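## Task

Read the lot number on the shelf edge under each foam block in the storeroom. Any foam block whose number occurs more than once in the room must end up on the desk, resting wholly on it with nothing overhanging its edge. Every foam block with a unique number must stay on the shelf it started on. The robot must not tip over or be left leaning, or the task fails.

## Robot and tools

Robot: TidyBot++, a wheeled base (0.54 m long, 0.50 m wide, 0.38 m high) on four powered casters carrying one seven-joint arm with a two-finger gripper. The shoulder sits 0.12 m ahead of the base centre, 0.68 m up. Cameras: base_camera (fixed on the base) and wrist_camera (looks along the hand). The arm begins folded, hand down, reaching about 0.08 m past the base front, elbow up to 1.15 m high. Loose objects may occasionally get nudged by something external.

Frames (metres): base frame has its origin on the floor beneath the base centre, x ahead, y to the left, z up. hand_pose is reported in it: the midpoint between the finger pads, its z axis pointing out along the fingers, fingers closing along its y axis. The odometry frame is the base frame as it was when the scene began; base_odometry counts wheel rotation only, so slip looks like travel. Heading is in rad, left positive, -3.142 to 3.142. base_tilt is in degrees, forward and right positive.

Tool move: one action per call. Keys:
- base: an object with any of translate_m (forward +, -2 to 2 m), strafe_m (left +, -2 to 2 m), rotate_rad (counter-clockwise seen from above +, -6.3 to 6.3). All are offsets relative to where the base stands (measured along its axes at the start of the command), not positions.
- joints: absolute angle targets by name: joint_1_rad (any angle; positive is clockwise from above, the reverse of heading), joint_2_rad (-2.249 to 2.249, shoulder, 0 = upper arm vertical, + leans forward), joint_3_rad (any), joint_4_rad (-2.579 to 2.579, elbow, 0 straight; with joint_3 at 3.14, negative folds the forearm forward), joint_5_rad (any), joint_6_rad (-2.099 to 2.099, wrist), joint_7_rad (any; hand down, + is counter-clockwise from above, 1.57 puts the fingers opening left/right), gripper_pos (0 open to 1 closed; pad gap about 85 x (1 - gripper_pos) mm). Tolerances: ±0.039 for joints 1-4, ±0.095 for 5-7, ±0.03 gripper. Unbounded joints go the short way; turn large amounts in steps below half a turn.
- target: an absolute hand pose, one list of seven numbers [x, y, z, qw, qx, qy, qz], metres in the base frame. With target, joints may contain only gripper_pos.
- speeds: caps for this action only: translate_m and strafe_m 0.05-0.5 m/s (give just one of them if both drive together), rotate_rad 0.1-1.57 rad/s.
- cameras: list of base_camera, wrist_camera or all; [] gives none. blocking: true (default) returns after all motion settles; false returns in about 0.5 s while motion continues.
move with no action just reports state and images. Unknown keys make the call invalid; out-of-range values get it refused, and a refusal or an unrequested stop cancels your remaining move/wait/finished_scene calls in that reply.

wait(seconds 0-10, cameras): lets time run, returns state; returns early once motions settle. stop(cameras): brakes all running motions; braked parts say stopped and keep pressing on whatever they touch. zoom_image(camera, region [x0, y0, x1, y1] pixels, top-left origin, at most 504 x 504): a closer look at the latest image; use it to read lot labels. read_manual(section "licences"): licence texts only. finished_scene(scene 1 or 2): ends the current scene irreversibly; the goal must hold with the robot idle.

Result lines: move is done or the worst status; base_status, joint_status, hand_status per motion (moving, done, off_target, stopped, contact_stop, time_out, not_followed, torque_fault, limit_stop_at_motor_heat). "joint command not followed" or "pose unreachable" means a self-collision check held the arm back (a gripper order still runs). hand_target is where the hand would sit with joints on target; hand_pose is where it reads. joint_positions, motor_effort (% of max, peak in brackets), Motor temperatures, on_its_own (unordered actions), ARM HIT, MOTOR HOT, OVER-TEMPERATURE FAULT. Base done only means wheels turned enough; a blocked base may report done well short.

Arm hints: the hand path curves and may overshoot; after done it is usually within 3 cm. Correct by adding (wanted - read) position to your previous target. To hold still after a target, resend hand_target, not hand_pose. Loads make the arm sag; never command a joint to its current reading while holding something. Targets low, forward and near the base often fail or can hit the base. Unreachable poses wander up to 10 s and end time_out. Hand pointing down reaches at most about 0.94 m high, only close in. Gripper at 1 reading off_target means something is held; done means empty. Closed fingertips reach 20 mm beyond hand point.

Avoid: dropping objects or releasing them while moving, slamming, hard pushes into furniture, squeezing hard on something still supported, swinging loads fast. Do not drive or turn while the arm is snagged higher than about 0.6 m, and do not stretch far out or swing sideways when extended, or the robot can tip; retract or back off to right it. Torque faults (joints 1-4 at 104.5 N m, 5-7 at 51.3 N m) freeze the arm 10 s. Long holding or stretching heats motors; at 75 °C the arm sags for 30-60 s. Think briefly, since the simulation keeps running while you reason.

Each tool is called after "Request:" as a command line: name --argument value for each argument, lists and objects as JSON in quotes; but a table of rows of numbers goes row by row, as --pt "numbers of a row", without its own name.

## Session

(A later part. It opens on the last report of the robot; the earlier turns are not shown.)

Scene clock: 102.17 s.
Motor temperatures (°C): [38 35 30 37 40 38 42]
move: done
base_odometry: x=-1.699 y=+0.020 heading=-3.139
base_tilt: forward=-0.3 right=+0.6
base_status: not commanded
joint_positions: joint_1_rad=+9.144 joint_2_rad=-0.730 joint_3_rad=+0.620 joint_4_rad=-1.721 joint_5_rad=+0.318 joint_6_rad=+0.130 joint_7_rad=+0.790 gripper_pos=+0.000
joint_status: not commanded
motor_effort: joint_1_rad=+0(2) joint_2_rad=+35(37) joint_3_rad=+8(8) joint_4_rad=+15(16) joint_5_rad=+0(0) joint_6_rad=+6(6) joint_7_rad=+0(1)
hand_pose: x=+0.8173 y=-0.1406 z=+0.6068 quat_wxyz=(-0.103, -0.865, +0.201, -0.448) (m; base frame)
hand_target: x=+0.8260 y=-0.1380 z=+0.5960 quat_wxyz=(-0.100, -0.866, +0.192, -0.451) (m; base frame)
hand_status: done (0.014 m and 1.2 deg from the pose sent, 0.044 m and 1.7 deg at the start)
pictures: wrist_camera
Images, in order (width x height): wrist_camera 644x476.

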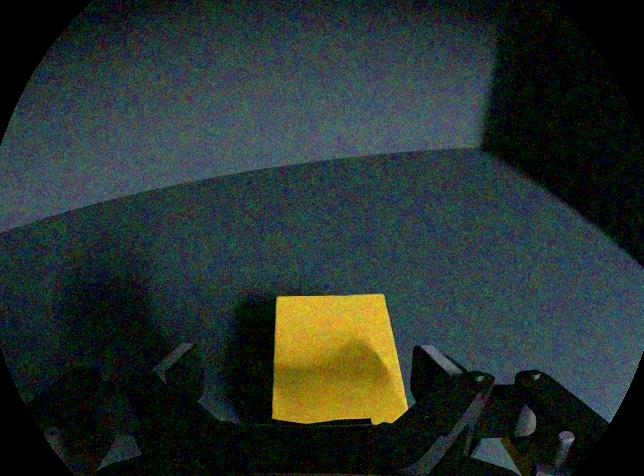

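Request:
move --target '[0.815, -0.147, 0.590, 0.0998, 0.866, -0.192, 0.451]' --cameras '[]'

Request:
move --target '[0.815, -0.147, 0.574, 0.0998, 0.866, -0.192, 0.451]' --cameras '["wrist_camera"]'

Scene clock: 103.07 s.
Motor temperatures (°C): [38 35 30 37 40 38 42]
move: done
base_odometry: x=-1.699 y=+0.020 heading=-3.139
base_tilt: forward=-0.3 right=+0.6
base_status: not commanded
joint_positions: joint_1_rad=+9.144 joint_2_rad=-0.736 joint_3_rad=+0.653 joint_4_rad=-1.730 joint_5_rad=+0.385 joint_6_rad=+0.166 joint_7_rad=+0.699 gripper_pos=+0.000
joint_status: not commanded
motor_effort: joint_1_rad=+0(2) joint_2_rad=+35(36) joint_3_rad=+8(9) joint_4_rad=+15(16) joint_5_rad=+0(0) joint_6_rad=+5(6) joint_7_rad=+0(1)
hand_pose: x=+0.8166 y=-0.1525 z=+0.6109 quat_wxyz=(-0.101, -0.858, +0.210, -0.457) (m; base frame)
hand_target: x=+0.8150 y=-0.1470 z=+0.5900 quat_wxyz=(-0.100, -0.866, +0.192, -0.451) (m; base frame)
hand_status: done (0.022 m and 2.4 deg from the pose sent, 0.018 m and 1.2 deg at the start)
pictures: none
No camera images: "cameras" was empty.

Scene clock: 103.90 s.
Motor temperatures (°C): [38 35 30 37 40 38 42]
move: done
base_odometry: x=-1.699 y=+0.020 heading=-3.139
base_tilt: forward=-0.3 right=+0.6
base_status: not commanded
joint_positions: joint_1_rad=+9.126 joint_2_rad=-0.793 joint_3_rad=+0.709 joint_4_rad=-1.731 joint_5_rad=+0.425 joint_6_rad=+0.211 joint_7_rad=+0.606 gripper_pos=+0.000
joint_status: not commanded
motor_effort: joint_1_rad=-1(1) joint_2_rad=+35(37) joint_3_rad=+10(10) joint_4_rad=+13(15) joint_5_rad=-1(1) joint_6_rad=+4(5) joint_7_rad=+0(1)
hand_pose: x=+0.8177 y=-0.1631 z=+0.5947 quat_wxyz=(-0.106, -0.855, +0.218, -0.459) (m; base frame)
hand_target: x=+0.8150 y=-0.1470 z=+0.5740 quat_wxyz=(-0.100, -0.866, +0.192, -0.451) (m; base frame)
hand_status: done (0.026 m and 3.5 deg from the pose sent, 0.037 m and 2.4 deg at the start)
pictures: wrist_camera
Images, in order (width x height): wrist_camera 644x476.

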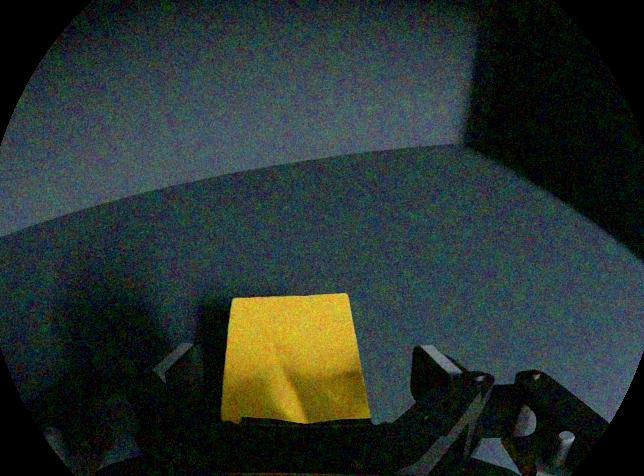

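Request:
move --joints '{"gripper_pos":0.6}' --cameras '["wrist_camera"]'

Scene clock: 105.10 s.
Motor temperatures (°C): [38 35 30 37 40 38 42]
move: done
base_odometry: x=-1.699 y=+0.020 heading=-3.140
base_tilt: forward=-0.3 right=+0.6
base_status: not commanded
joint_positions: joint_1_rad=+9.125 joint_2_rad=-0.792 joint_3_rad=+0.721 joint_4_rad=-1.732 joint_5_rad=+0.425 joint_6_rad=+0.217 joint_7_rad=+0.606 gripper_pos=+0.600
joint_status: all done
motor_effort: joint_1_rad=-1(2) joint_2_rad=+33(36) joint_3_rad=+8(10) joint_4_rad=+13(15) joint_5_rad=+0(1) joint_6_rad=+4(5) joint_7_rad=+0(1)
hand_pose: x=+0.8175 y=-0.1682 z=+0.5993 quat_wxyz=(-0.110, -0.852, +0.219, -0.463) (m; base frame)
hand_target: x=+0.8150 y=-0.1470 z=+0.5740 quat_wxyz=(-0.100, -0.866, +0.192, -0.451) (m; base frame)
hand_status: not commanded
pictures: wrist_camera
Images, in order (width x height): wrist_camera 644x476.

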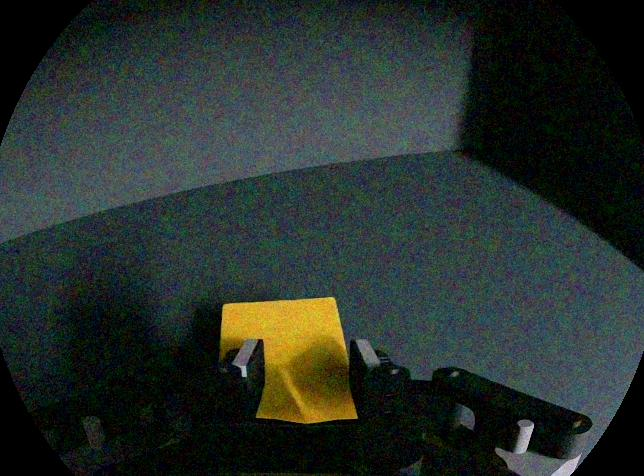

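Request:
move --joints '{"gripper_pos":0.0}' --cameras '[]'

Request:
move --target '[0.805, -0.122, 0.59, 0.0998, 0.866, -0.192, 0.451]' --cameras '["wrist_camera"]'

Scene clock: 106.13 s.
Motor temperatures (°C): [38 36 30 37 40 38 42]
move: done
base_odometry: x=-1.699 y=+0.020 heading=-3.140
base_tilt: forward=-0.3 right=+0.6
base_status: not commanded
joint_positions: joint_1_rad=+9.125 joint_2_rad=-0.793 joint_3_rad=+0.721 joint_4_rad=-1.733 joint_5_rad=+0.425 joint_6_rad=+0.218 joint_7_rad=+0.606 gripper_pos=+0.000
joint_status: all done
motor_effort: joint_1_rad=-1(1) joint_2_rad=+36(36) joint_3_rad=+10(10) joint_4_rad=+14(15) joint_5_rad=-1(1) joint_6_rad=+5(5) joint_7_rad=+0(1)
hand_pose: x=+0.8171 y=-0.1682 z=+0.5981 quat_wxyz=(-0.110, -0.853, +0.218, -0.462) (m; base frame)
hand_target: x=+0.8150 y=-0.1470 z=+0.5740 quat_wxyz=(-0.100, -0.866, +0.192, -0.451) (m; base frame)
hand_status: not commanded
pictures: none
No camera images: "cameras" was empty.

Scene clock: 106.97 s.
Motor temperatures (°C): [38 36 30 37 40 38 42]
move: done
base_odometry: x=-1.699 y=+0.020 heading=-3.140
base_tilt: forward=-0.3 right=+0.6
base_status: not commanded
joint_positions: joint_1_rad=+9.062 joint_2_rad=-0.762 joint_3_rad=+0.720 joint_4_rad=-1.764 joint_5_rad=+0.398 joint_6_rad=+0.217 joint_7_rad=+0.660 gripper_pos=+0.000
joint_status: not commanded
motor_effort: joint_1_rad=+0(3) joint_2_rad=+34(37) joint_3_rad=+9(11) joint_4_rad=+14(16) joint_5_rad=+0(1) joint_6_rad=+4(5) joint_7_rad=+0(1)
hand_pose: x=+0.8155 y=-0.1279 z=+0.6054 quat_wxyz=(-0.099, -0.859, +0.190, -0.464) (m; base frame)
hand_target: x=+0.8050 y=-0.1220 z=+0.5900 quat_wxyz=(-0.100, -0.866, +0.192, -0.451) (m; base frame)
hand_status: done (0.020 m and 1.7 deg from the pose sent, 0.048 m and 3.8 deg at the start)
pictures: wrist_camera
Images, in order (width x height): wrist_camera 644x476.

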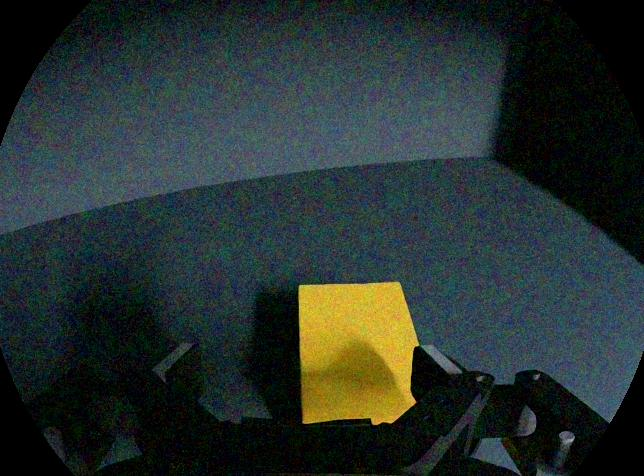

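Request:
move --target '[0.790, -0.141, 0.588, 0.0998, 0.866, -0.192, 0.451]' --cameras '["wrist_camera"]'

Request:
move --target '[0.792, -0.137, 0.566, 0.0998, 0.866, -0.192, 0.451]' --cameras '["wrist_camera"]'

Scene clock: 107.97 s.
Motor temperatures (°C): [38 36 30 37 40 38 42]
move: done
base_odometry: x=-1.699 y=+0.020 heading=-3.140
base_tilt: forward=-0.3 right=+0.6
base_status: not commanded
joint_positions: joint_1_rad=+9.056 joint_2_rad=-0.762 joint_3_rad=+0.783 joint_4_rad=-1.812 joint_5_rad=+0.488 joint_6_rad=+0.247 joint_7_rad=+0.549 gripper_pos=+0.000
joint_status: not commanded
motor_effort: joint_1_rad=+0(2) joint_2_rad=+33(35) joint_3_rad=+10(10) joint_4_rad=+14(15) joint_5_rad=-1(1) joint_6_rad=+4(5) joint_7_rad=+0(1)
hand_pose: x=+0.7937 y=-0.1543 z=+0.6022 quat_wxyz=(-0.109, -0.857, +0.210, -0.457) (m; base frame)
hand_target: x=+0.7900 y=-0.1410 z=+0.5880 quat_wxyz=(-0.100, -0.866, +0.192, -0.451) (m; base frame)
hand_status: done (0.020 m and 2.7 deg from the pose sent, 0.033 m and 1.7 deg at the start)
pictures: wrist_camera
Images, in order (width x height): wrist_camera 644x476.

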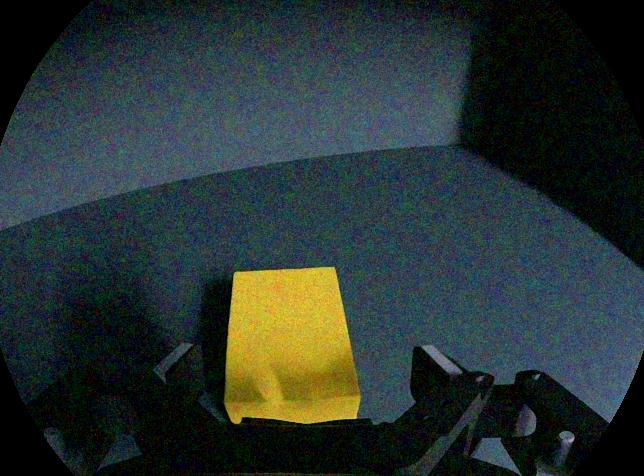

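Scene clock: 108.83 s.
Motor temperatures (°C): [38 36 30 37 40 38 42]
move: done
base_odometry: x=-1.699 y=+0.020 heading=-3.140
base_tilt: forward=-0.3 right=+0.6
base_status: not commanded
joint_positions: joint_1_rad=+9.028 joint_2_rad=-0.826 joint_3_rad=+0.831 joint_4_rad=-1.815 joint_5_rad=+0.488 joint_6_rad=+0.293 joint_7_rad=+0.494 gripper_pos=+0.000
joint_status: not commanded
motor_effort: joint_1_rad=+0(1) joint_2_rad=+34(36) joint_3_rad=+11(12) joint_4_rad=+12(14) joint_5_rad=-1(1) joint_6_rad=+4(4) joint_7_rad=+0(1)
hand_pose: x=+0.7961 y=-0.1547 z=+0.5850 quat_wxyz=(-0.112, -0.856, +0.212, -0.459) (m; base frame)
hand_target: x=+0.7920 y=-0.1370 z=+0.5660 quat_wxyz=(-0.100, -0.866, +0.192, -0.451) (m; base frame)
hand_status: done (0.026 m and 3.0 deg from the pose sent, 0.040 m and 2.7 deg at the start)
pictures: wrist_camera
Images, in order (width x height): wrist_camera 644x476.

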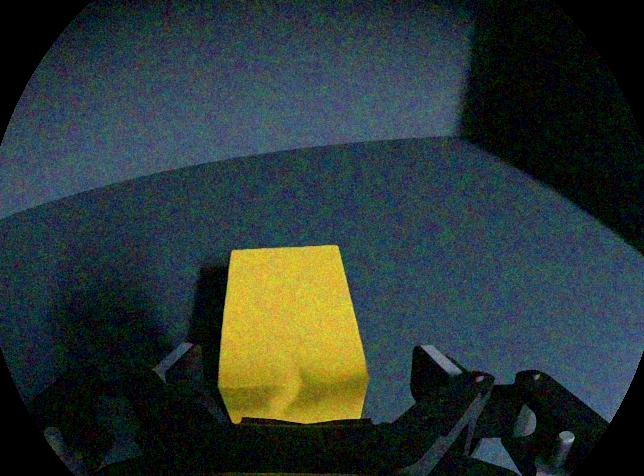

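Request:
move --target '[0.805, -0.133, 0.550, 0.0998, 0.866, -0.192, 0.451]' --cameras '["wrist_camera"]'

Request:
move --joints '{"gripper_pos":0.6}' --cameras '["wrist_camera"]'

Scene clock: 114.73 s.
Motor temperatures (°C): [38 36 30 37 40 37 42]
move: done
base_odometry: x=-1.699 y=+0.020 heading=-3.140
base_tilt: forward=-0.3 right=+0.6
base_status: not commanded
joint_positions: joint_1_rad=+9.028 joint_2_rad=-0.873 joint_3_rad=+0.831 joint_4_rad=-1.808 joint_5_rad=+0.488 joint_6_rad=+0.293 joint_7_rad=+0.494 gripper_pos=+0.000
joint_status: not commanded
motor_effort: joint_1_rad=+0(1) joint_2_rad=+35(36) joint_3_rad=+12(12) joint_4_rad=+12(13) joint_5_rad=-1(1) joint_6_rad=+3(4) joint_7_rad=+0(1)
hand_pose: x=+0.7948 y=-0.1557 z=+0.5611 quat_wxyz=(-0.123, -0.863, +0.203, -0.445) (m; base frame)
hand_target: x=+0.8050 y=-0.1330 z=+0.5500 quat_wxyz=(-0.100, -0.866, +0.192, -0.451) (m; base frame)
hand_status: done (0.027 m and 3.1 deg from the pose sent, 0.042 m and 3.0 deg at the start)
pictures: wrist_camera
Images, in order (width x height): wrist_camera 644x476.

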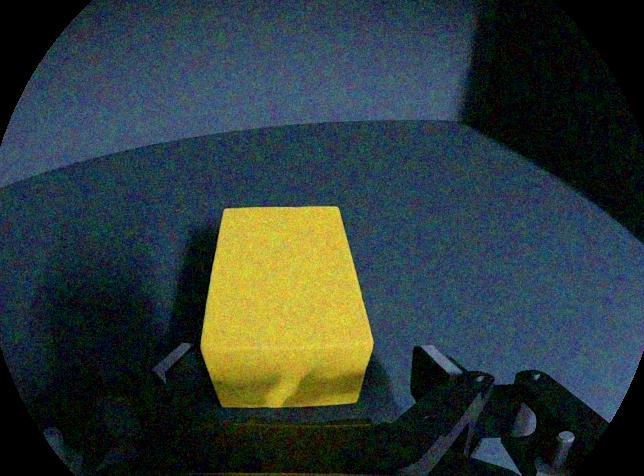

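Scene clock: 115.60 s.
Motor temperatures (°C): [38 36 30 37 40 37 42]
move: off_target
base_odometry: x=-1.699 y=+0.020 heading=-3.140
base_tilt: forward=-0.3 right=+0.6
base_status: not commanded
joint_positions: joint_1_rad=+9.028 joint_2_rad=-0.871 joint_3_rad=+0.832 joint_4_rad=-1.808 joint_5_rad=+0.488 joint_6_rad=+0.295 joint_7_rad=+0.494 gripper_pos=+0.438
joint_status: gripper_pos off_target (ended at +0.438, target +0.600)
motor_effort: joint_1_rad=+0(1) joint_2_rad=+32(35) joint_3_rad=+10(12) joint_4_rad=+11(13) joint_5_rad=-1(1) joint_6_rad=+3(4) joint_7_rad=+0(1)
hand_pose: x=+0.7953 y=-0.1553 z=+0.5622 quat_wxyz=(-0.122, -0.863, +0.203, -0.446) (m; base frame)
hand_target: x=+0.8050 y=-0.1330 z=+0.5500 quat_wxyz=(-0.100, -0.866, +0.192, -0.451) (m; base frame)
hand_status: not commanded
pictures: wrist_camera
Images, in order (width x height): wrist_camera 644x476.

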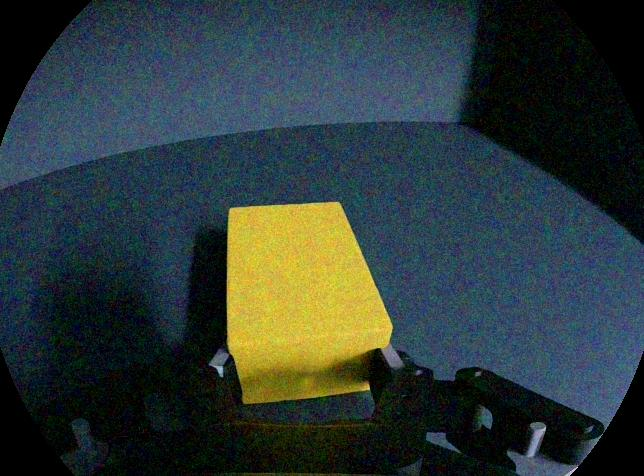

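Request:
move --joints '{"gripper_pos":0.0}' --cameras '[]'

Request:
move --target '[0.838, -0.139, 0.554, 0.0998, 0.866, -0.192, 0.451]' --cameras '["wrist_camera"]'

Request:
move --joints '{"gripper_pos":0.7}' --cameras '["wrist_camera"]'

Scene clock: 116.67 s.
Motor temperatures (°C): [38 36 30 37 40 37 42]
move: done
base_odometry: x=-1.699 y=+0.020 heading=-3.140
base_tilt: forward=-0.3 right=+0.6
base_status: not commanded
joint_positions: joint_1_rad=+9.028 joint_2_rad=-0.873 joint_3_rad=+0.832 joint_4_rad=-1.808 joint_5_rad=+0.488 joint_6_rad=+0.295 joint_7_rad=+0.494 gripper_pos=+0.000
joint_status: all done
motor_effort: joint_1_rad=+0(1) joint_2_rad=+34(36) joint_3_rad=+12(12) joint_4_rad=+12(13) joint_5_rad=-1(1) joint_6_rad=+3(4) joint_7_rad=+0(1)
hand_pose: x=+0.7952 y=-0.1553 z=+0.5612 quat_wxyz=(-0.123, -0.863, +0.203, -0.446) (m; base frame)
hand_target: x=+0.8050 y=-0.1330 z=+0.5500 quat_wxyz=(-0.100, -0.866, +0.192, -0.451) (m; base frame)
hand_status: not commanded
pictures: none
No camera images: "cameras" was empty.

Scene clock: 117.70 s.
Motor temperatures (°C): [38 36 30 37 40 37 42]
move: done
base_odometry: x=-1.699 y=+0.020 heading=-3.140
base_tilt: forward=-0.3 right=+0.6
base_status: not commanded
joint_positions: joint_1_rad=+9.106 joint_2_rad=-0.873 joint_3_rad=+0.696 joint_4_rad=-1.700 joint_5_rad=+0.458 joint_6_rad=+0.279 joint_7_rad=+0.586 gripper_pos=+0.000
joint_status: not commanded
motor_effort: joint_1_rad=-1(2) joint_2_rad=+37(38) joint_3_rad=+10(11) joint_4_rad=+14(14) joint_5_rad=-1(1) joint_6_rad=+4(5) joint_7_rad=-1(1)
hand_pose: x=+0.8407 y=-0.1259 z=+0.5614 quat_wxyz=(-0.090, -0.867, +0.171, -0.459) (m; base frame)
hand_target: x=+0.8380 y=-0.1390 z=+0.5540 quat_wxyz=(-0.100, -0.866, +0.192, -0.451) (m; base frame)
hand_status: done (0.015 m and 2.8 deg from the pose sent, 0.046 m and 3.0 deg at the start)
pictures: wrist_camera
Images, in order (width x height): wrist_camera 644x476.

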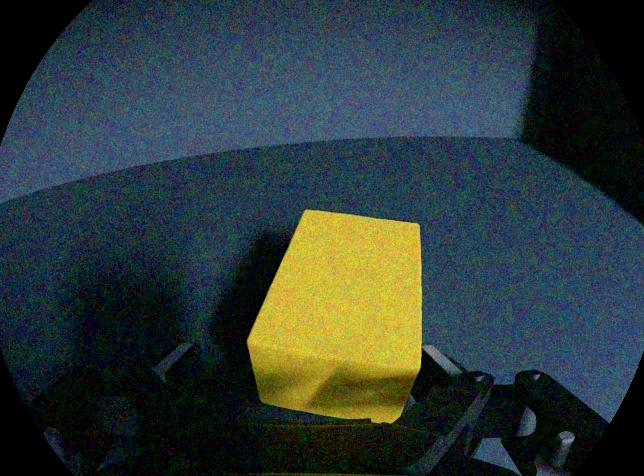

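Scene clock: 118.63 s.
Motor temperatures (°C): [38 36 30 37 40 37 42]
move: off_target
base_odometry: x=-1.699 y=+0.020 heading=-3.140
base_tilt: forward=-0.3 right=+0.6
base_status: not commanded
joint_positions: joint_1_rad=+9.107 joint_2_rad=-0.870 joint_3_rad=+0.695 joint_4_rad=-1.699 joint_5_rad=+0.458 joint_6_rad=+0.279 joint_7_rad=+0.586 gripper_pos=+0.444
joint_status: gripper_pos off_target (ended at +0.444, target +0.700)
motor_effort: joint_1_rad=+0(1) joint_2_rad=+38(38) joint_3_rad=+10(10) joint_4_rad=+13(14) joint_5_rad=-1(1) joint_6_rad=+4(5) joint_7_rad=+0(1)
hand_pose: x=+0.8417 y=-0.1254 z=+0.5634 quat_wxyz=(-0.089, -0.866, +0.172, -0.461) (m; base frame)
hand_target: x=+0.8380 y=-0.1390 z=+0.5540 quat_wxyz=(-0.100, -0.866, +0.192, -0.451) (m; base frame)
hand_status: not commanded
pictures: wrist_camera
Images, in order (width x height): wrist_camera 644x476.

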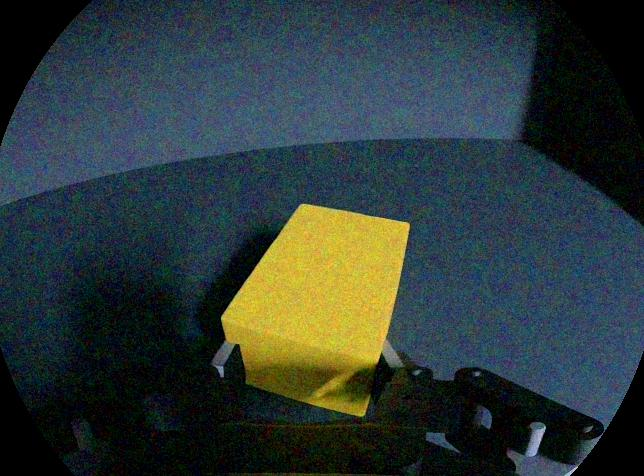

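Request:
move --joints '{"gripper_pos":0.0}' --cameras '[]'

Request:
move --target '[0.805, -0.105, 0.58, 0.131, 0.851, -0.252, 0.443]' --cameras '["wrist_camera"]'

Scene clock: 119.90 s.
Motor temperatures (°C): [38 36 30 37 40 37 42]
move: done
base_odometry: x=-1.699 y=+0.020 heading=-3.140
base_tilt: forward=-0.3 right=+0.6
base_status: not commanded
joint_positions: joint_1_rad=+9.107 joint_2_rad=-0.870 joint_3_rad=+0.695 joint_4_rad=-1.699 joint_5_rad=+0.458 joint_6_rad=+0.279 joint_7_rad=+0.586 gripper_pos=+0.000
joint_status: all done
motor_effort: joint_1_rad=+0(1) joint_2_rad=+37(38) joint_3_rad=+10(10) joint_4_rad=+13(14) joint_5_rad=-1(1) joint_6_rad=+4(5) joint_7_rad=+0(1)
hand_pose: x=+0.8417 y=-0.1254 z=+0.5634 quat_wxyz=(-0.089, -0.866, +0.172, -0.461) (m; base frame)
hand_target: x=+0.8380 y=-0.1390 z=+0.5540 quat_wxyz=(-0.100, -0.866, +0.192, -0.451) (m; base frame)
hand_status: not commanded
pictures: none
No camera images: "cameras" was empty.

Scene clock: 121.50 s.
Motor temperatures (°C): [38 36 30 37 40 37 42]
move: done
base_odometry: x=-1.699 y=+0.020 heading=-3.140
base_tilt: forward=-0.3 right=+0.6
base_status: not commanded
joint_positions: joint_1_rad=+8.918 joint_2_rad=-0.847 joint_3_rad=+0.793 joint_4_rad=-1.700 joint_5_rad=-0.131 joint_6_rad=+0.113 joint_7_rad=+0.993 gripper_pos=+0.000
joint_status: not commanded
motor_effort: joint_1_rad=+0(2) joint_2_rad=+35(38) joint_3_rad=+11(12) joint_4_rad=+13(14) joint_5_rad=+0(1) joint_6_rad=+6(7) joint_7_rad=+0(1)
hand_pose: x=+0.8281 y=-0.0939 z=+0.5980 quat_wxyz=(-0.120, -0.844, +0.228, -0.470) (m; base frame)
hand_target: x=+0.8050 y=-0.1050 z=+0.5800 quat_wxyz=(-0.131, -0.851, +0.252, -0.443) (m; base frame)
hand_status: done (0.031 m and 4.5 deg from the pose sent, 0.045 m and 10.7 deg at the start)
pictures: wrist_camera
Images, in order (width x height): wrist_camera 644x476.

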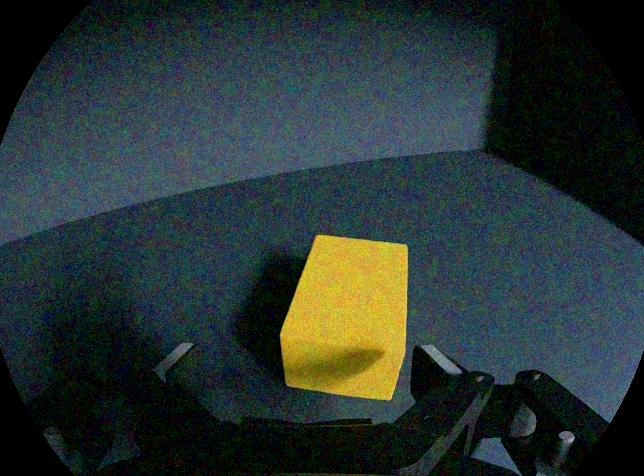

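Request:
move --target '[0.805, -0.125, 0.565, 0.143, 0.844, -0.274, 0.439]' --cameras '["wrist_camera"]'

Scene clock: 122.40 s.
Motor temperatures (°C): [38 36 30 37 40 37 42]
move: done
base_odometry: x=-1.699 y=+0.020 heading=-3.140
base_tilt: forward=-0.3 right=+0.6
base_status: not commanded
joint_positions: joint_1_rad=+8.919 joint_2_rad=-0.874 joint_3_rad=+0.813 joint_4_rad=-1.700 joint_5_rad=-0.186 joint_6_rad=+0.105 joint_7_rad=+0.994 gripper_pos=+0.000
joint_status: not commanded
motor_effort: joint_1_rad=+0(2) joint_2_rad=+35(37) joint_3_rad=+12(12) joint_4_rad=+13(14) joint_5_rad=+0(1) joint_6_rad=+6(7) joint_7_rad=+0(1)
hand_pose: x=+0.8232 y=-0.1083 z=+0.5884 quat_wxyz=(-0.127, -0.838, +0.252, -0.467) (m; base frame)
hand_target: x=+0.8050 y=-0.1250 z=+0.5650 quat_wxyz=(-0.143, -0.844, +0.274, -0.439) (m; base frame)
hand_status: done (0.034 m and 4.5 deg from the pose sent, 0.051 m and 7.0 deg at the start)
pictures: wrist_camera
Images, in order (width x height): wrist_camera 644x476.

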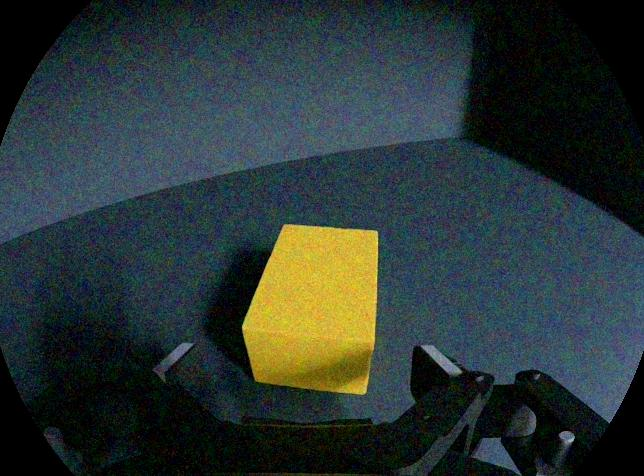

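Request:
move --target '[0.825, -0.141, 0.562, 0.143, 0.844, -0.274, 0.439]' --cameras '["wrist_camera"]'

Request:
move --target '[0.848, -0.156, 0.558, 0.143, 0.844, -0.274, 0.439]' --cameras '["wrist_camera"]'

Scene clock: 123.47 s.
Motor temperatures (°C): [38 36 30 37 40 37 42]
move: done
base_odometry: x=-1.699 y=+0.020 heading=-3.140
base_tilt: forward=-0.3 right=+0.6
base_status: not commanded
joint_positions: joint_1_rad=+8.984 joint_2_rad=-0.886 joint_3_rad=+0.799 joint_4_rad=-1.649 joint_5_rad=-0.213 joint_6_rad=+0.088 joint_7_rad=+1.044 gripper_pos=+0.000
joint_status: not commanded
motor_effort: joint_1_rad=+0(2) joint_2_rad=+37(37) joint_3_rad=+12(13) joint_4_rad=+14(14) joint_5_rad=+0(1) joint_6_rad=+7(7) joint_7_rad=+0(0)
hand_pose: x=+0.8344 y=-0.1385 z=+0.5924 quat_wxyz=(-0.138, -0.834, +0.259, -0.467) (m; base frame)
hand_target: x=+0.8250 y=-0.1410 z=+0.5620 quat_wxyz=(-0.143, -0.844, +0.274, -0.439) (m; base frame)
hand_status: done (0.032 m and 3.9 deg from the pose sent, 0.042 m and 4.5 deg at the start)
pictures: wrist_camera
Images, in order (width x height): wrist_camera 644x476.

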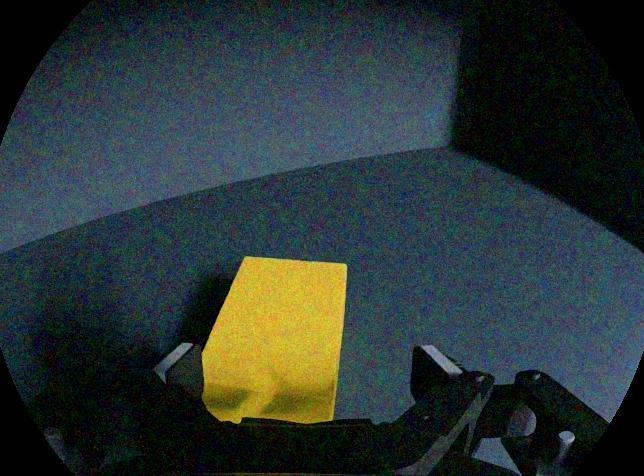

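Scene clock: 124.37 s.
Motor temperatures (°C): [38 36 30 37 40 37 42]
move: done
base_odometry: x=-1.699 y=+0.020 heading=-3.140
base_tilt: forward=-0.3 right=+0.6
base_status: not commanded
joint_positions: joint_1_rad=+9.040 joint_2_rad=-0.916 joint_3_rad=+0.776 joint_4_rad=-1.565 joint_5_rad=-0.281 joint_6_rad=+0.061 joint_7_rad=+1.125 gripper_pos=+0.000
joint_status: not commanded
motor_effort: joint_1_rad=-1(2) joint_2_rad=+37(38) joint_3_rad=+12(12) joint_4_rad=+14(15) joint_5_rad=+1(1) joint_6_rad=+7(7) joint_7_rad=+0(1)
hand_pose: x=+0.8572 y=-0.1546 z=+0.5931 quat_wxyz=(-0.143, -0.832, +0.258, -0.471) (m; base frame)
hand_target: x=+0.8480 y=-0.1560 z=+0.5580 quat_wxyz=(-0.143, -0.844, +0.274, -0.439) (m; base frame)
hand_status: done (0.036 m and 4.3 deg from the pose sent, 0.041 m and 3.9 deg at the start)
pictures: wrist_camera
Images, in order (width x height): wrist_camera 644x476.

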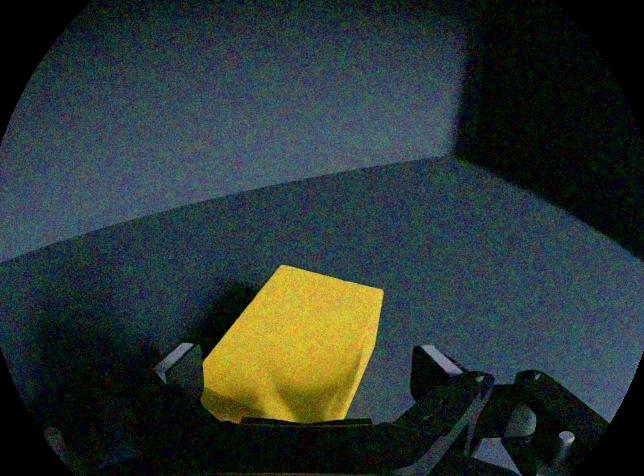

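Request:
move --target '[0.852, -0.141, 0.560, 0.177, 0.82, -0.34, 0.427]' --cameras '["wrist_camera"]'

Request:
move --target '[0.854, -0.141, 0.542, 0.177, 0.82, -0.34, 0.427]' --cameras '["wrist_camera"]'

Scene clock: 127.07 s.
Motor temperatures (°C): [38 36 30 37 40 37 42]
move: done
base_odometry: x=-1.699 y=+0.020 heading=-3.140
base_tilt: forward=-0.3 right=+0.6
base_status: not commanded
joint_positions: joint_1_rad=+8.800 joint_2_rad=-1.341 joint_3_rad=+1.492 joint_4_rad=-1.432 joint_5_rad=-1.267 joint_6_rad=-0.522 joint_7_rad=+1.491 gripper_pos=+0.000
joint_status: not commanded
motor_effort: joint_1_rad=+0(2) joint_2_rad=+38(39) joint_3_rad=+21(21) joint_4_rad=+5(14) joint_5_rad=+1(1) joint_6_rad=+8(8) joint_7_rad=+0(1)
hand_pose: x=+0.8438 y=-0.1664 z=+0.5843 quat_wxyz=(-0.194, -0.801, +0.355, -0.441) (m; base frame)
hand_target: x=+0.8520 y=-0.1410 z=+0.5600 quat_wxyz=(-0.177, -0.819, +0.340, -0.427) (m; base frame)
hand_status: done (0.036 m and 3.7 deg from the pose sent, 0.036 m and 11.5 deg at the start)
pictures: wrist_camera
Images, in order (width x height): wrist_camera 644x476.

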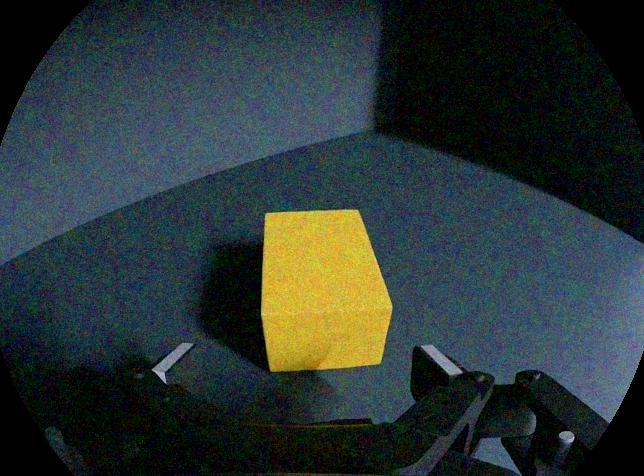

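Scene clock: 127.83 s.
Motor temperatures (°C): [38 36 30 37 40 37 42]
move: done
base_odometry: x=-1.699 y=+0.020 heading=-3.140
base_tilt: forward=-0.3 right=+0.6
base_status: not commanded
joint_positions: joint_1_rad=+8.800 joint_2_rad=-1.388 joint_3_rad=+1.498 joint_4_rad=-1.432 joint_5_rad=-1.313 joint_6_rad=-0.524 joint_7_rad=+1.497 gripper_pos=+0.000
joint_status: not commanded
motor_effort: joint_1_rad=+0(1) joint_2_rad=+39(40) joint_3_rad=+21(22) joint_4_rad=+4(6) joint_5_rad=+1(1) joint_6_rad=+7(9) joint_7_rad=+0(0)
hand_pose: x=+0.8446 y=-0.1655 z=+0.5635 quat_wxyz=(-0.196, -0.802, +0.354, -0.438) (m; base frame)
hand_target: x=+0.8540 y=-0.1410 z=+0.5420 quat_wxyz=(-0.177, -0.819, +0.340, -0.427) (m; base frame)
hand_status: done (0.034 m and 3.6 deg from the pose sent, 0.050 m and 3.7 deg at the start)
pictures: wrist_camera
Images, in order (width x height): wrist_camera 644x476.

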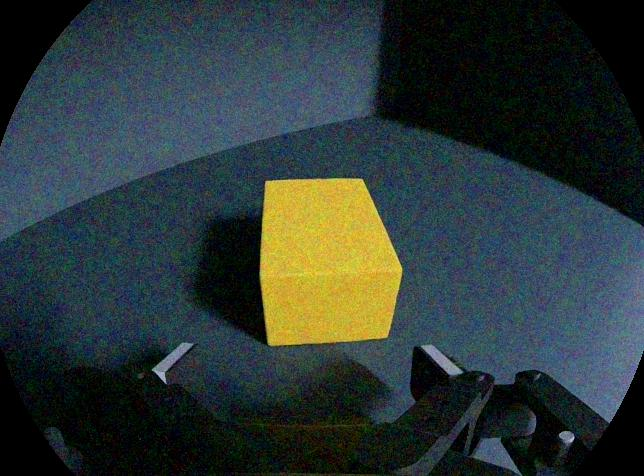

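Request:
move --target '[0.872, -0.162, 0.553, 0.177, 0.82, -0.34, 0.427]' --cameras '["wrist_camera"]'

Request:
move --target '[0.888, -0.184, 0.551, 0.177, 0.82, -0.34, 0.427]' --cameras '["wrist_camera"]'

Scene clock: 129.90 s.
Motor temperatures (°C): [38 36 30 37 40 37 42]
move: done
base_odometry: x=-1.699 y=+0.020 heading=-3.140
base_tilt: forward=-0.3 right=+0.6
base_status: not commanded
joint_positions: joint_1_rad=+8.844 joint_2_rad=-1.388 joint_3_rad=+1.498 joint_4_rad=-1.352 joint_5_rad=-1.313 joint_6_rad=-0.534 joint_7_rad=+1.497 gripper_pos=+0.000
joint_status: not commanded
motor_effort: joint_1_rad=+0(2) joint_2_rad=+40(41) joint_3_rad=+20(21) joint_4_rad=+4(5) joint_5_rad=+1(1) joint_6_rad=+7(9) joint_7_rad=+0(1)
hand_pose: x=+0.8709 y=-0.1663 z=+0.5697 quat_wxyz=(-0.188, -0.807, +0.341, -0.444) (m; base frame)
hand_target: x=+0.8720 y=-0.1620 z=+0.5530 quat_wxyz=(-0.177, -0.819, +0.340, -0.427) (m; base frame)
hand_status: done (0.017 m and 2.8 deg from the pose sent, 0.030 m and 3.6 deg at the start)
pictures: wrist_camera
Images, in order (width x height): wrist_camera 644x476.

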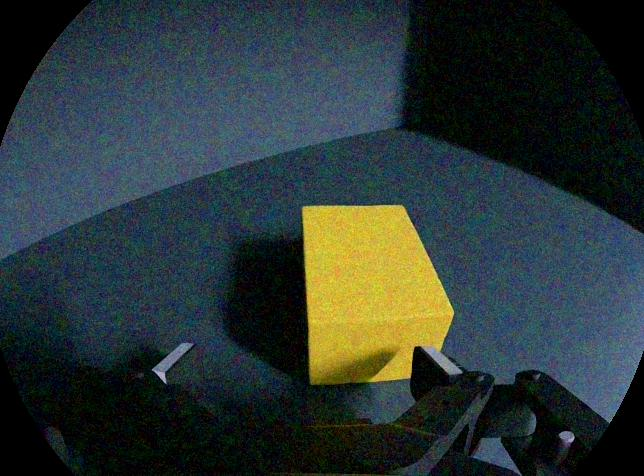

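Scene clock: 130.80 s.
Motor temperatures (°C): [38 36 30 37 40 37 42]
move: done
base_odometry: x=-1.699 y=+0.020 heading=-3.140
base_tilt: forward=-0.3 right=+0.6
base_status: not commanded
joint_positions: joint_1_rad=+8.912 joint_2_rad=-1.388 joint_3_rad=+1.498 joint_4_rad=-1.282 joint_5_rad=-1.313 joint_6_rad=-0.544 joint_7_rad=+1.497 gripper_pos=+0.000
joint_status: not commanded
motor_effort: joint_1_rad=-1(3) joint_2_rad=+41(42) joint_3_rad=+20(21) joint_4_rad=+5(5) joint_5_rad=+1(1) joint_6_rad=+8(8) joint_7_rad=+0(0)
hand_pose: x=+0.8873 y=-0.1903 z=+0.5749 quat_wxyz=(-0.188, -0.806, +0.341, -0.446) (m; base frame)
hand_target: x=+0.8880 y=-0.1840 z=+0.5510 quat_wxyz=(-0.177, -0.819, +0.340, -0.427) (m; base frame)
hand_status: done (0.025 m and 3.0 deg from the pose sent, 0.031 m and 2.8 deg at the start)
pictures: wrist_camera
Images, in order (width x height): wrist_camera 644x476.

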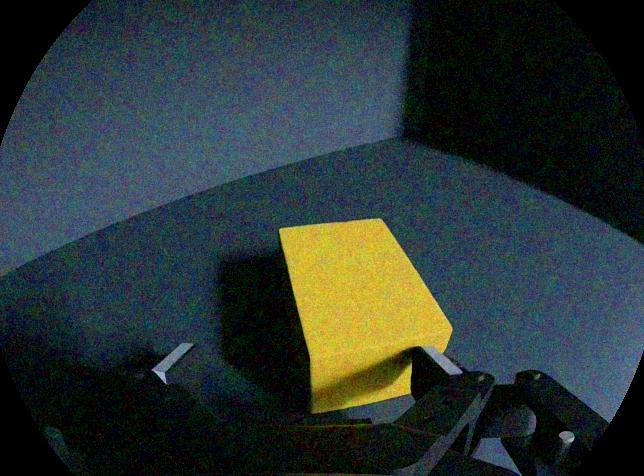

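Request:
move --target '[0.86, -0.164, 0.553, 0.177, 0.82, -0.34, 0.427]' --cameras '[]'

Request:
move --target '[0.848, -0.18, 0.555, 0.143, 0.844, -0.274, 0.439]' --cameras '["wrist_camera"]'

Scene clock: 132.00 s.
Motor temperatures (°C): [38 36 30 37 40 37 42]
move: done
base_odometry: x=-1.699 y=+0.020 heading=-3.140
base_tilt: forward=-0.3 right=+0.6
base_status: not commanded
joint_positions: joint_1_rad=+8.853 joint_2_rad=-1.388 joint_3_rad=+1.501 joint_4_rad=-1.368 joint_5_rad=-1.336 joint_6_rad=-0.544 joint_7_rad=+1.545 gripper_pos=+0.000
joint_status: not commanded
motor_effort: joint_1_rad=+0(2) joint_2_rad=+39(42) joint_3_rad=+20(21) joint_4_rad=+4(5) joint_5_rad=+1(1) joint_6_rad=+8(8) joint_7_rad=+0(1)
hand_pose: x=+0.8640 y=-0.1760 z=+0.5668 quat_wxyz=(-0.194, -0.811, +0.337, -0.437) (m; base frame)
hand_target: x=+0.8600 y=-0.1640 z=+0.5530 quat_wxyz=(-0.177, -0.819, +0.340, -0.427) (m; base frame)
hand_status: done (0.019 m and 2.5 deg from the pose sent, 0.044 m and 3.0 deg at the start)
pictures: none
No camera images: "cameras" was empty.

Scene clock: 133.60 s.
Motor temperatures (°C): [38 36 30 37 40 37 42]
move: done
base_odometry: x=-1.699 y=+0.020 heading=-3.140
base_tilt: forward=-0.3 right=+0.6
base_status: not commanded
joint_positions: joint_1_rad=+8.858 joint_2_rad=-1.481 joint_3_rad=+1.690 joint_4_rad=-1.518 joint_5_rad=-1.858 joint_6_rad=-0.765 joint_7_rad=+2.032 gripper_pos=+0.000
joint_status: not commanded
motor_effort: joint_1_rad=+0(2) joint_2_rad=+38(41) joint_3_rad=+21(21) joint_4_rad=+1(4) joint_5_rad=-2(2) joint_6_rad=+7(8) joint_7_rad=+0(1)
hand_pose: x=+0.8525 y=-0.1794 z=+0.5739 quat_wxyz=(-0.156, -0.836, +0.277, -0.447) (m; base frame)
hand_target: x=+0.8480 y=-0.1798 z=+0.5550 quat_wxyz=(-0.143, -0.844, +0.274, -0.439) (m; base frame)
hand_status: done (0.019 m and 2.0 deg from the pose sent, 0.020 m and 10.1 deg at the start)
pictures: wrist_camera
Images, in order (width x height): wrist_camera 644x476.

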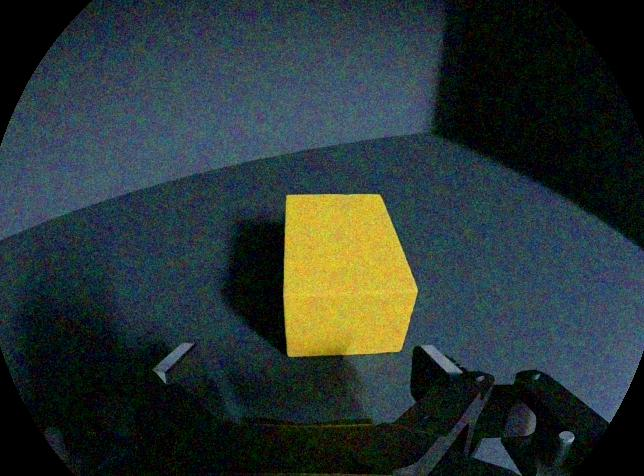

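Request:
move --target '[0.846, -0.201, 0.555, 0.143, 0.844, -0.274, 0.439]' --cameras '["wrist_camera"]'

Request:
move --target '[0.866, -0.214, 0.555, 0.143, 0.844, -0.274, 0.439]' --cameras '["wrist_camera"]'

Scene clock: 134.63 s.
Motor temperatures (°C): [38 36 30 37 40 37 42]
move: done
base_odometry: x=-1.699 y=+0.020 heading=-3.140
base_tilt: forward=-0.3 right=+0.6
base_status: not commanded
joint_positions: joint_1_rad=+8.898 joint_2_rad=-1.486 joint_3_rad=+1.700 joint_4_rad=-1.522 joint_5_rad=-1.907 joint_6_rad=-0.795 joint_7_rad=+2.081 gripper_pos=+0.000
joint_status: not commanded
motor_effort: joint_1_rad=+0(2) joint_2_rad=+38(39) joint_3_rad=+21(21) joint_4_rad=+1(2) joint_5_rad=-2(2) joint_6_rad=+6(7) joint_7_rad=+0(1)
hand_pose: x=+0.8501 y=-0.2003 z=+0.5739 quat_wxyz=(-0.153, -0.836, +0.279, -0.446) (m; base frame)
hand_target: x=+0.8460 y=-0.2009 z=+0.5550 quat_wxyz=(-0.143, -0.844, +0.274, -0.439) (m; base frame)
hand_status: done (0.019 m and 1.8 deg from the pose sent, 0.029 m and 2.0 deg at the start)
pictures: wrist_camera
Images, in order (width x height): wrist_camera 644x476.

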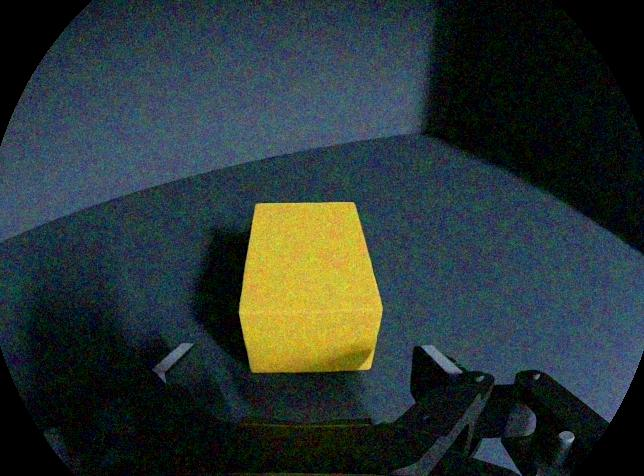

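Scene clock: 135.53 s.
Motor temperatures (°C): [38 36 30 37 40 37 42]
move: done
base_odometry: x=-1.699 y=+0.020 heading=-3.140
base_tilt: forward=-0.3 right=+0.6
base_status: not commanded
joint_positions: joint_1_rad=+8.945 joint_2_rad=-1.486 joint_3_rad=+1.689 joint_4_rad=-1.472 joint_5_rad=-1.907 joint_6_rad=-0.795 joint_7_rad=+2.081 gripper_pos=+0.000
joint_status: not commanded
motor_effort: joint_1_rad=-1(2) joint_2_rad=+39(39) joint_3_rad=+21(21) joint_4_rad=+2(2) joint_5_rad=-2(2) joint_6_rad=+7(7) joint_7_rad=+0(0)
hand_pose: x=+0.8603 y=-0.2155 z=+0.5696 quat_wxyz=(-0.152, -0.839, +0.277, -0.443) (m; base frame)
hand_target: x=+0.8660 y=-0.2140 z=+0.5550 quat_wxyz=(-0.143, -0.844, +0.274, -0.439) (m; base frame)
hand_status: done (0.016 m and 1.3 deg from the pose sent, 0.028 m and 1.8 deg at the start)
pictures: wrist_camera
Images, in order (width x height): wrist_camera 644x476.

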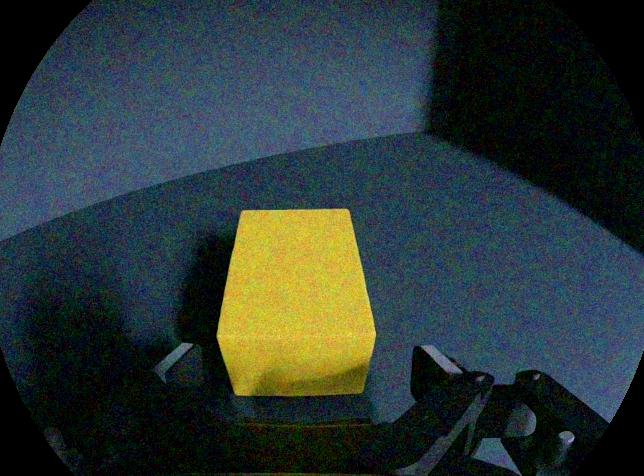

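Request:
move --target '[0.893, -0.226, 0.555, 0.143, 0.844, -0.274, 0.439]' --cameras '["wrist_camera"]'

Request:
move --joints '{"gripper_pos":0.7}' --cameras '["wrist_camera"]'

Scene clock: 136.67 s.
Motor temperatures (°C): [38 36 30 37 40 37 42]
move: done
base_odometry: x=-1.699 y=+0.020 heading=-3.140
base_tilt: forward=-0.3 right=+0.6
base_status: not commanded
joint_positions: joint_1_rad=+9.002 joint_2_rad=-1.483 joint_3_rad=+1.666 joint_4_rad=-1.357 joint_5_rad=-1.907 joint_6_rad=-0.795 joint_7_rad=+2.062 gripper_pos=+0.000
joint_status: not commanded
motor_effort: joint_1_rad=+0(1) joint_2_rad=+41(42) joint_3_rad=+20(21) joint_4_rad=+1(2) joint_5_rad=-2(2) joint_6_rad=+6(7) joint_7_rad=+0(1)
hand_pose: x=+0.8933 y=-0.2127 z=+0.5624 quat_wxyz=(-0.134, -0.848, +0.261, -0.442) (m; base frame)
hand_target: x=+0.8930 y=-0.2260 z=+0.5550 quat_wxyz=(-0.143, -0.844, +0.274, -0.439) (m; base frame)
hand_status: done (0.015 m and 1.9 deg from the pose sent, 0.037 m and 1.3 deg at the start)
pictures: wrist_camera
Images, in order (width x height): wrist_camera 644x476.

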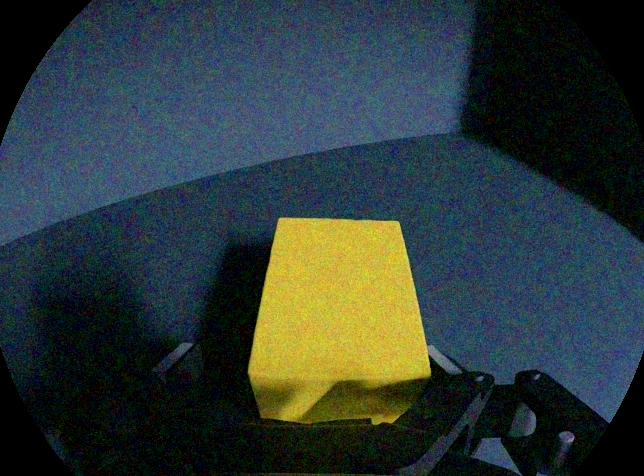

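Scene clock: 137.60 s.
Motor temperatures (°C): [38 36 30 37 40 37 42]
move: off_target
base_odometry: x=-1.699 y=+0.020 heading=-3.140
base_tilt: forward=-0.3 right=+0.6
base_status: not commanded
joint_positions: joint_1_rad=+9.002 joint_2_rad=-1.479 joint_3_rad=+1.664 joint_4_rad=-1.357 joint_5_rad=-1.907 joint_6_rad=-0.794 joint_7_rad=+2.062 gripper_pos=+0.405
joint_status: gripper_pos off_target (ended at +0.405, target +0.700)
motor_effort: joint_1_rad=-1(1) joint_2_rad=+40(42) joint_3_rad=+19(21) joint_4_rad=+2(2) joint_5_rad=-2(2) joint_6_rad=+6(7) joint_7_rad=+0(0)
hand_pose: x=+0.8936 y=-0.2123 z=+0.5638 quat_wxyz=(-0.132, -0.847, +0.262, -0.442) (m; base frame)
hand_target: x=+0.8930 y=-0.2260 z=+0.5550 quat_wxyz=(-0.143, -0.844, +0.274, -0.439) (m; base frame)
hand_status: not commanded
pictures: wrist_camera
Images, in order (width x height): wrist_camera 644x476.

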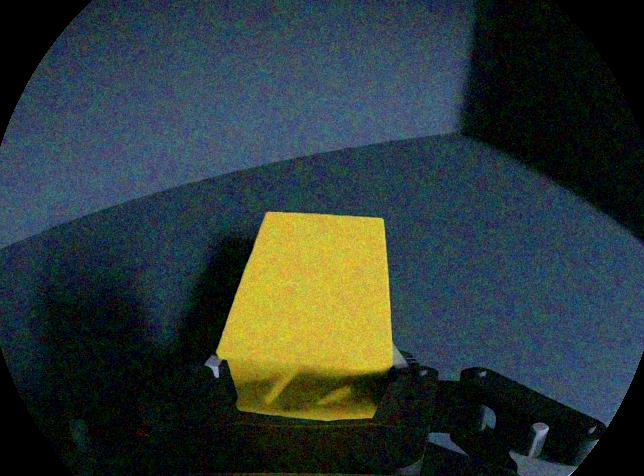

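Request:
move --target '[0.88, -0.2, 0.65, 0.143, 0.844, -0.274, 0.439]' --cameras '["wrist_camera"]'

Request:
move --base '{"translate_m":-0.6}' --cameras '["wrist_camera"]'

Scene clock: 139.37 s.
Motor temperatures (°C): [38 36 30 37 40 37 42]
move: done
base_odometry: x=-1.699 y=+0.020 heading=-3.140
base_tilt: forward=-0.3 right=+0.6
base_status: not commanded
joint_positions: joint_1_rad=+8.977 joint_2_rad=-1.224 joint_3_rad=+1.583 joint_4_rad=-1.353 joint_5_rad=-1.628 joint_6_rad=-0.771 joint_7_rad=+1.996 gripper_pos=+0.405
joint_status: not commanded
motor_effort: joint_1_rad=-1(1) joint_2_rad=+40(44) joint_3_rad=+19(21) joint_4_rad=+7(8) joint_5_rad=-2(2) joint_6_rad=+6(7) joint_7_rad=+0(1)
hand_pose: x=+0.8754 y=-0.2062 z=+0.6591 quat_wxyz=(-0.119, -0.842, +0.284, -0.443) (m; base frame)
hand_target: x=+0.8800 y=-0.2000 z=+0.6500 quat_wxyz=(-0.143, -0.844, +0.274, -0.439) (m; base frame)
hand_status: done (0.012 m and 3.0 deg from the pose sent, 0.088 m and 1.9 deg at the start)
pictures: wrist_camera
Images, in order (width x height): wrist_camera 644x476.

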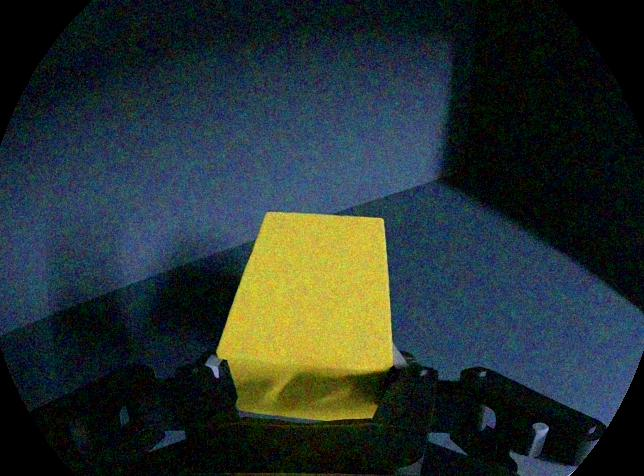

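Scene clock: 142.07 s.
Motor temperatures (°C): [38 36 30 37 40 37 42]
move: done
base_odometry: x=-1.099 y=+0.021 heading=-3.139
base_tilt: forward=-0.3 right=+0.6
base_status: done
joint_positions: joint_1_rad=+8.972 joint_2_rad=-1.224 joint_3_rad=+1.580 joint_4_rad=-1.343 joint_5_rad=-1.622 joint_6_rad=-0.769 joint_7_rad=+1.996 gripper_pos=+0.405
joint_status: not commanded
motor_effort: joint_1_rad=+0(5) joint_2_rad=+39(42) joint_3_rad=+19(20) joint_4_rad=+7(9) joint_5_rad=-2(3) joint_6_rad=+6(8) joint_7_rad=+0(1)
hand_pose: x=+0.8795 y=-0.1994 z=+0.6591 quat_wxyz=(-0.118, -0.845, +0.277, -0.443) (m; base frame)
hand_target: x=+0.8800 y=-0.2000 z=+0.6500 quat_wxyz=(-0.143, -0.844, +0.274, -0.439) (m; base frame)
hand_status: not commanded
pictures: wrist_camera
Images, in order (width x height): wrist_camera 644x476.

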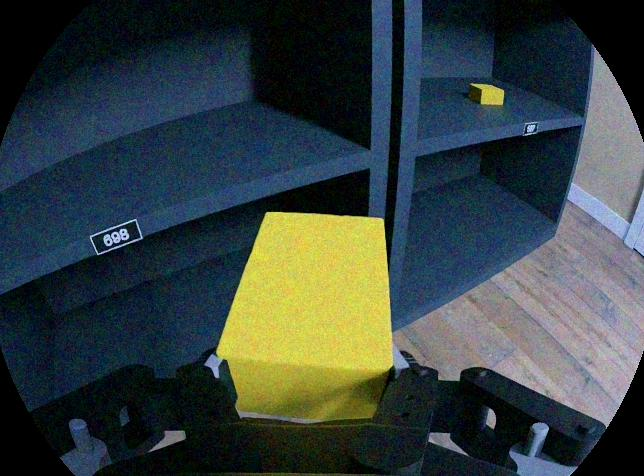

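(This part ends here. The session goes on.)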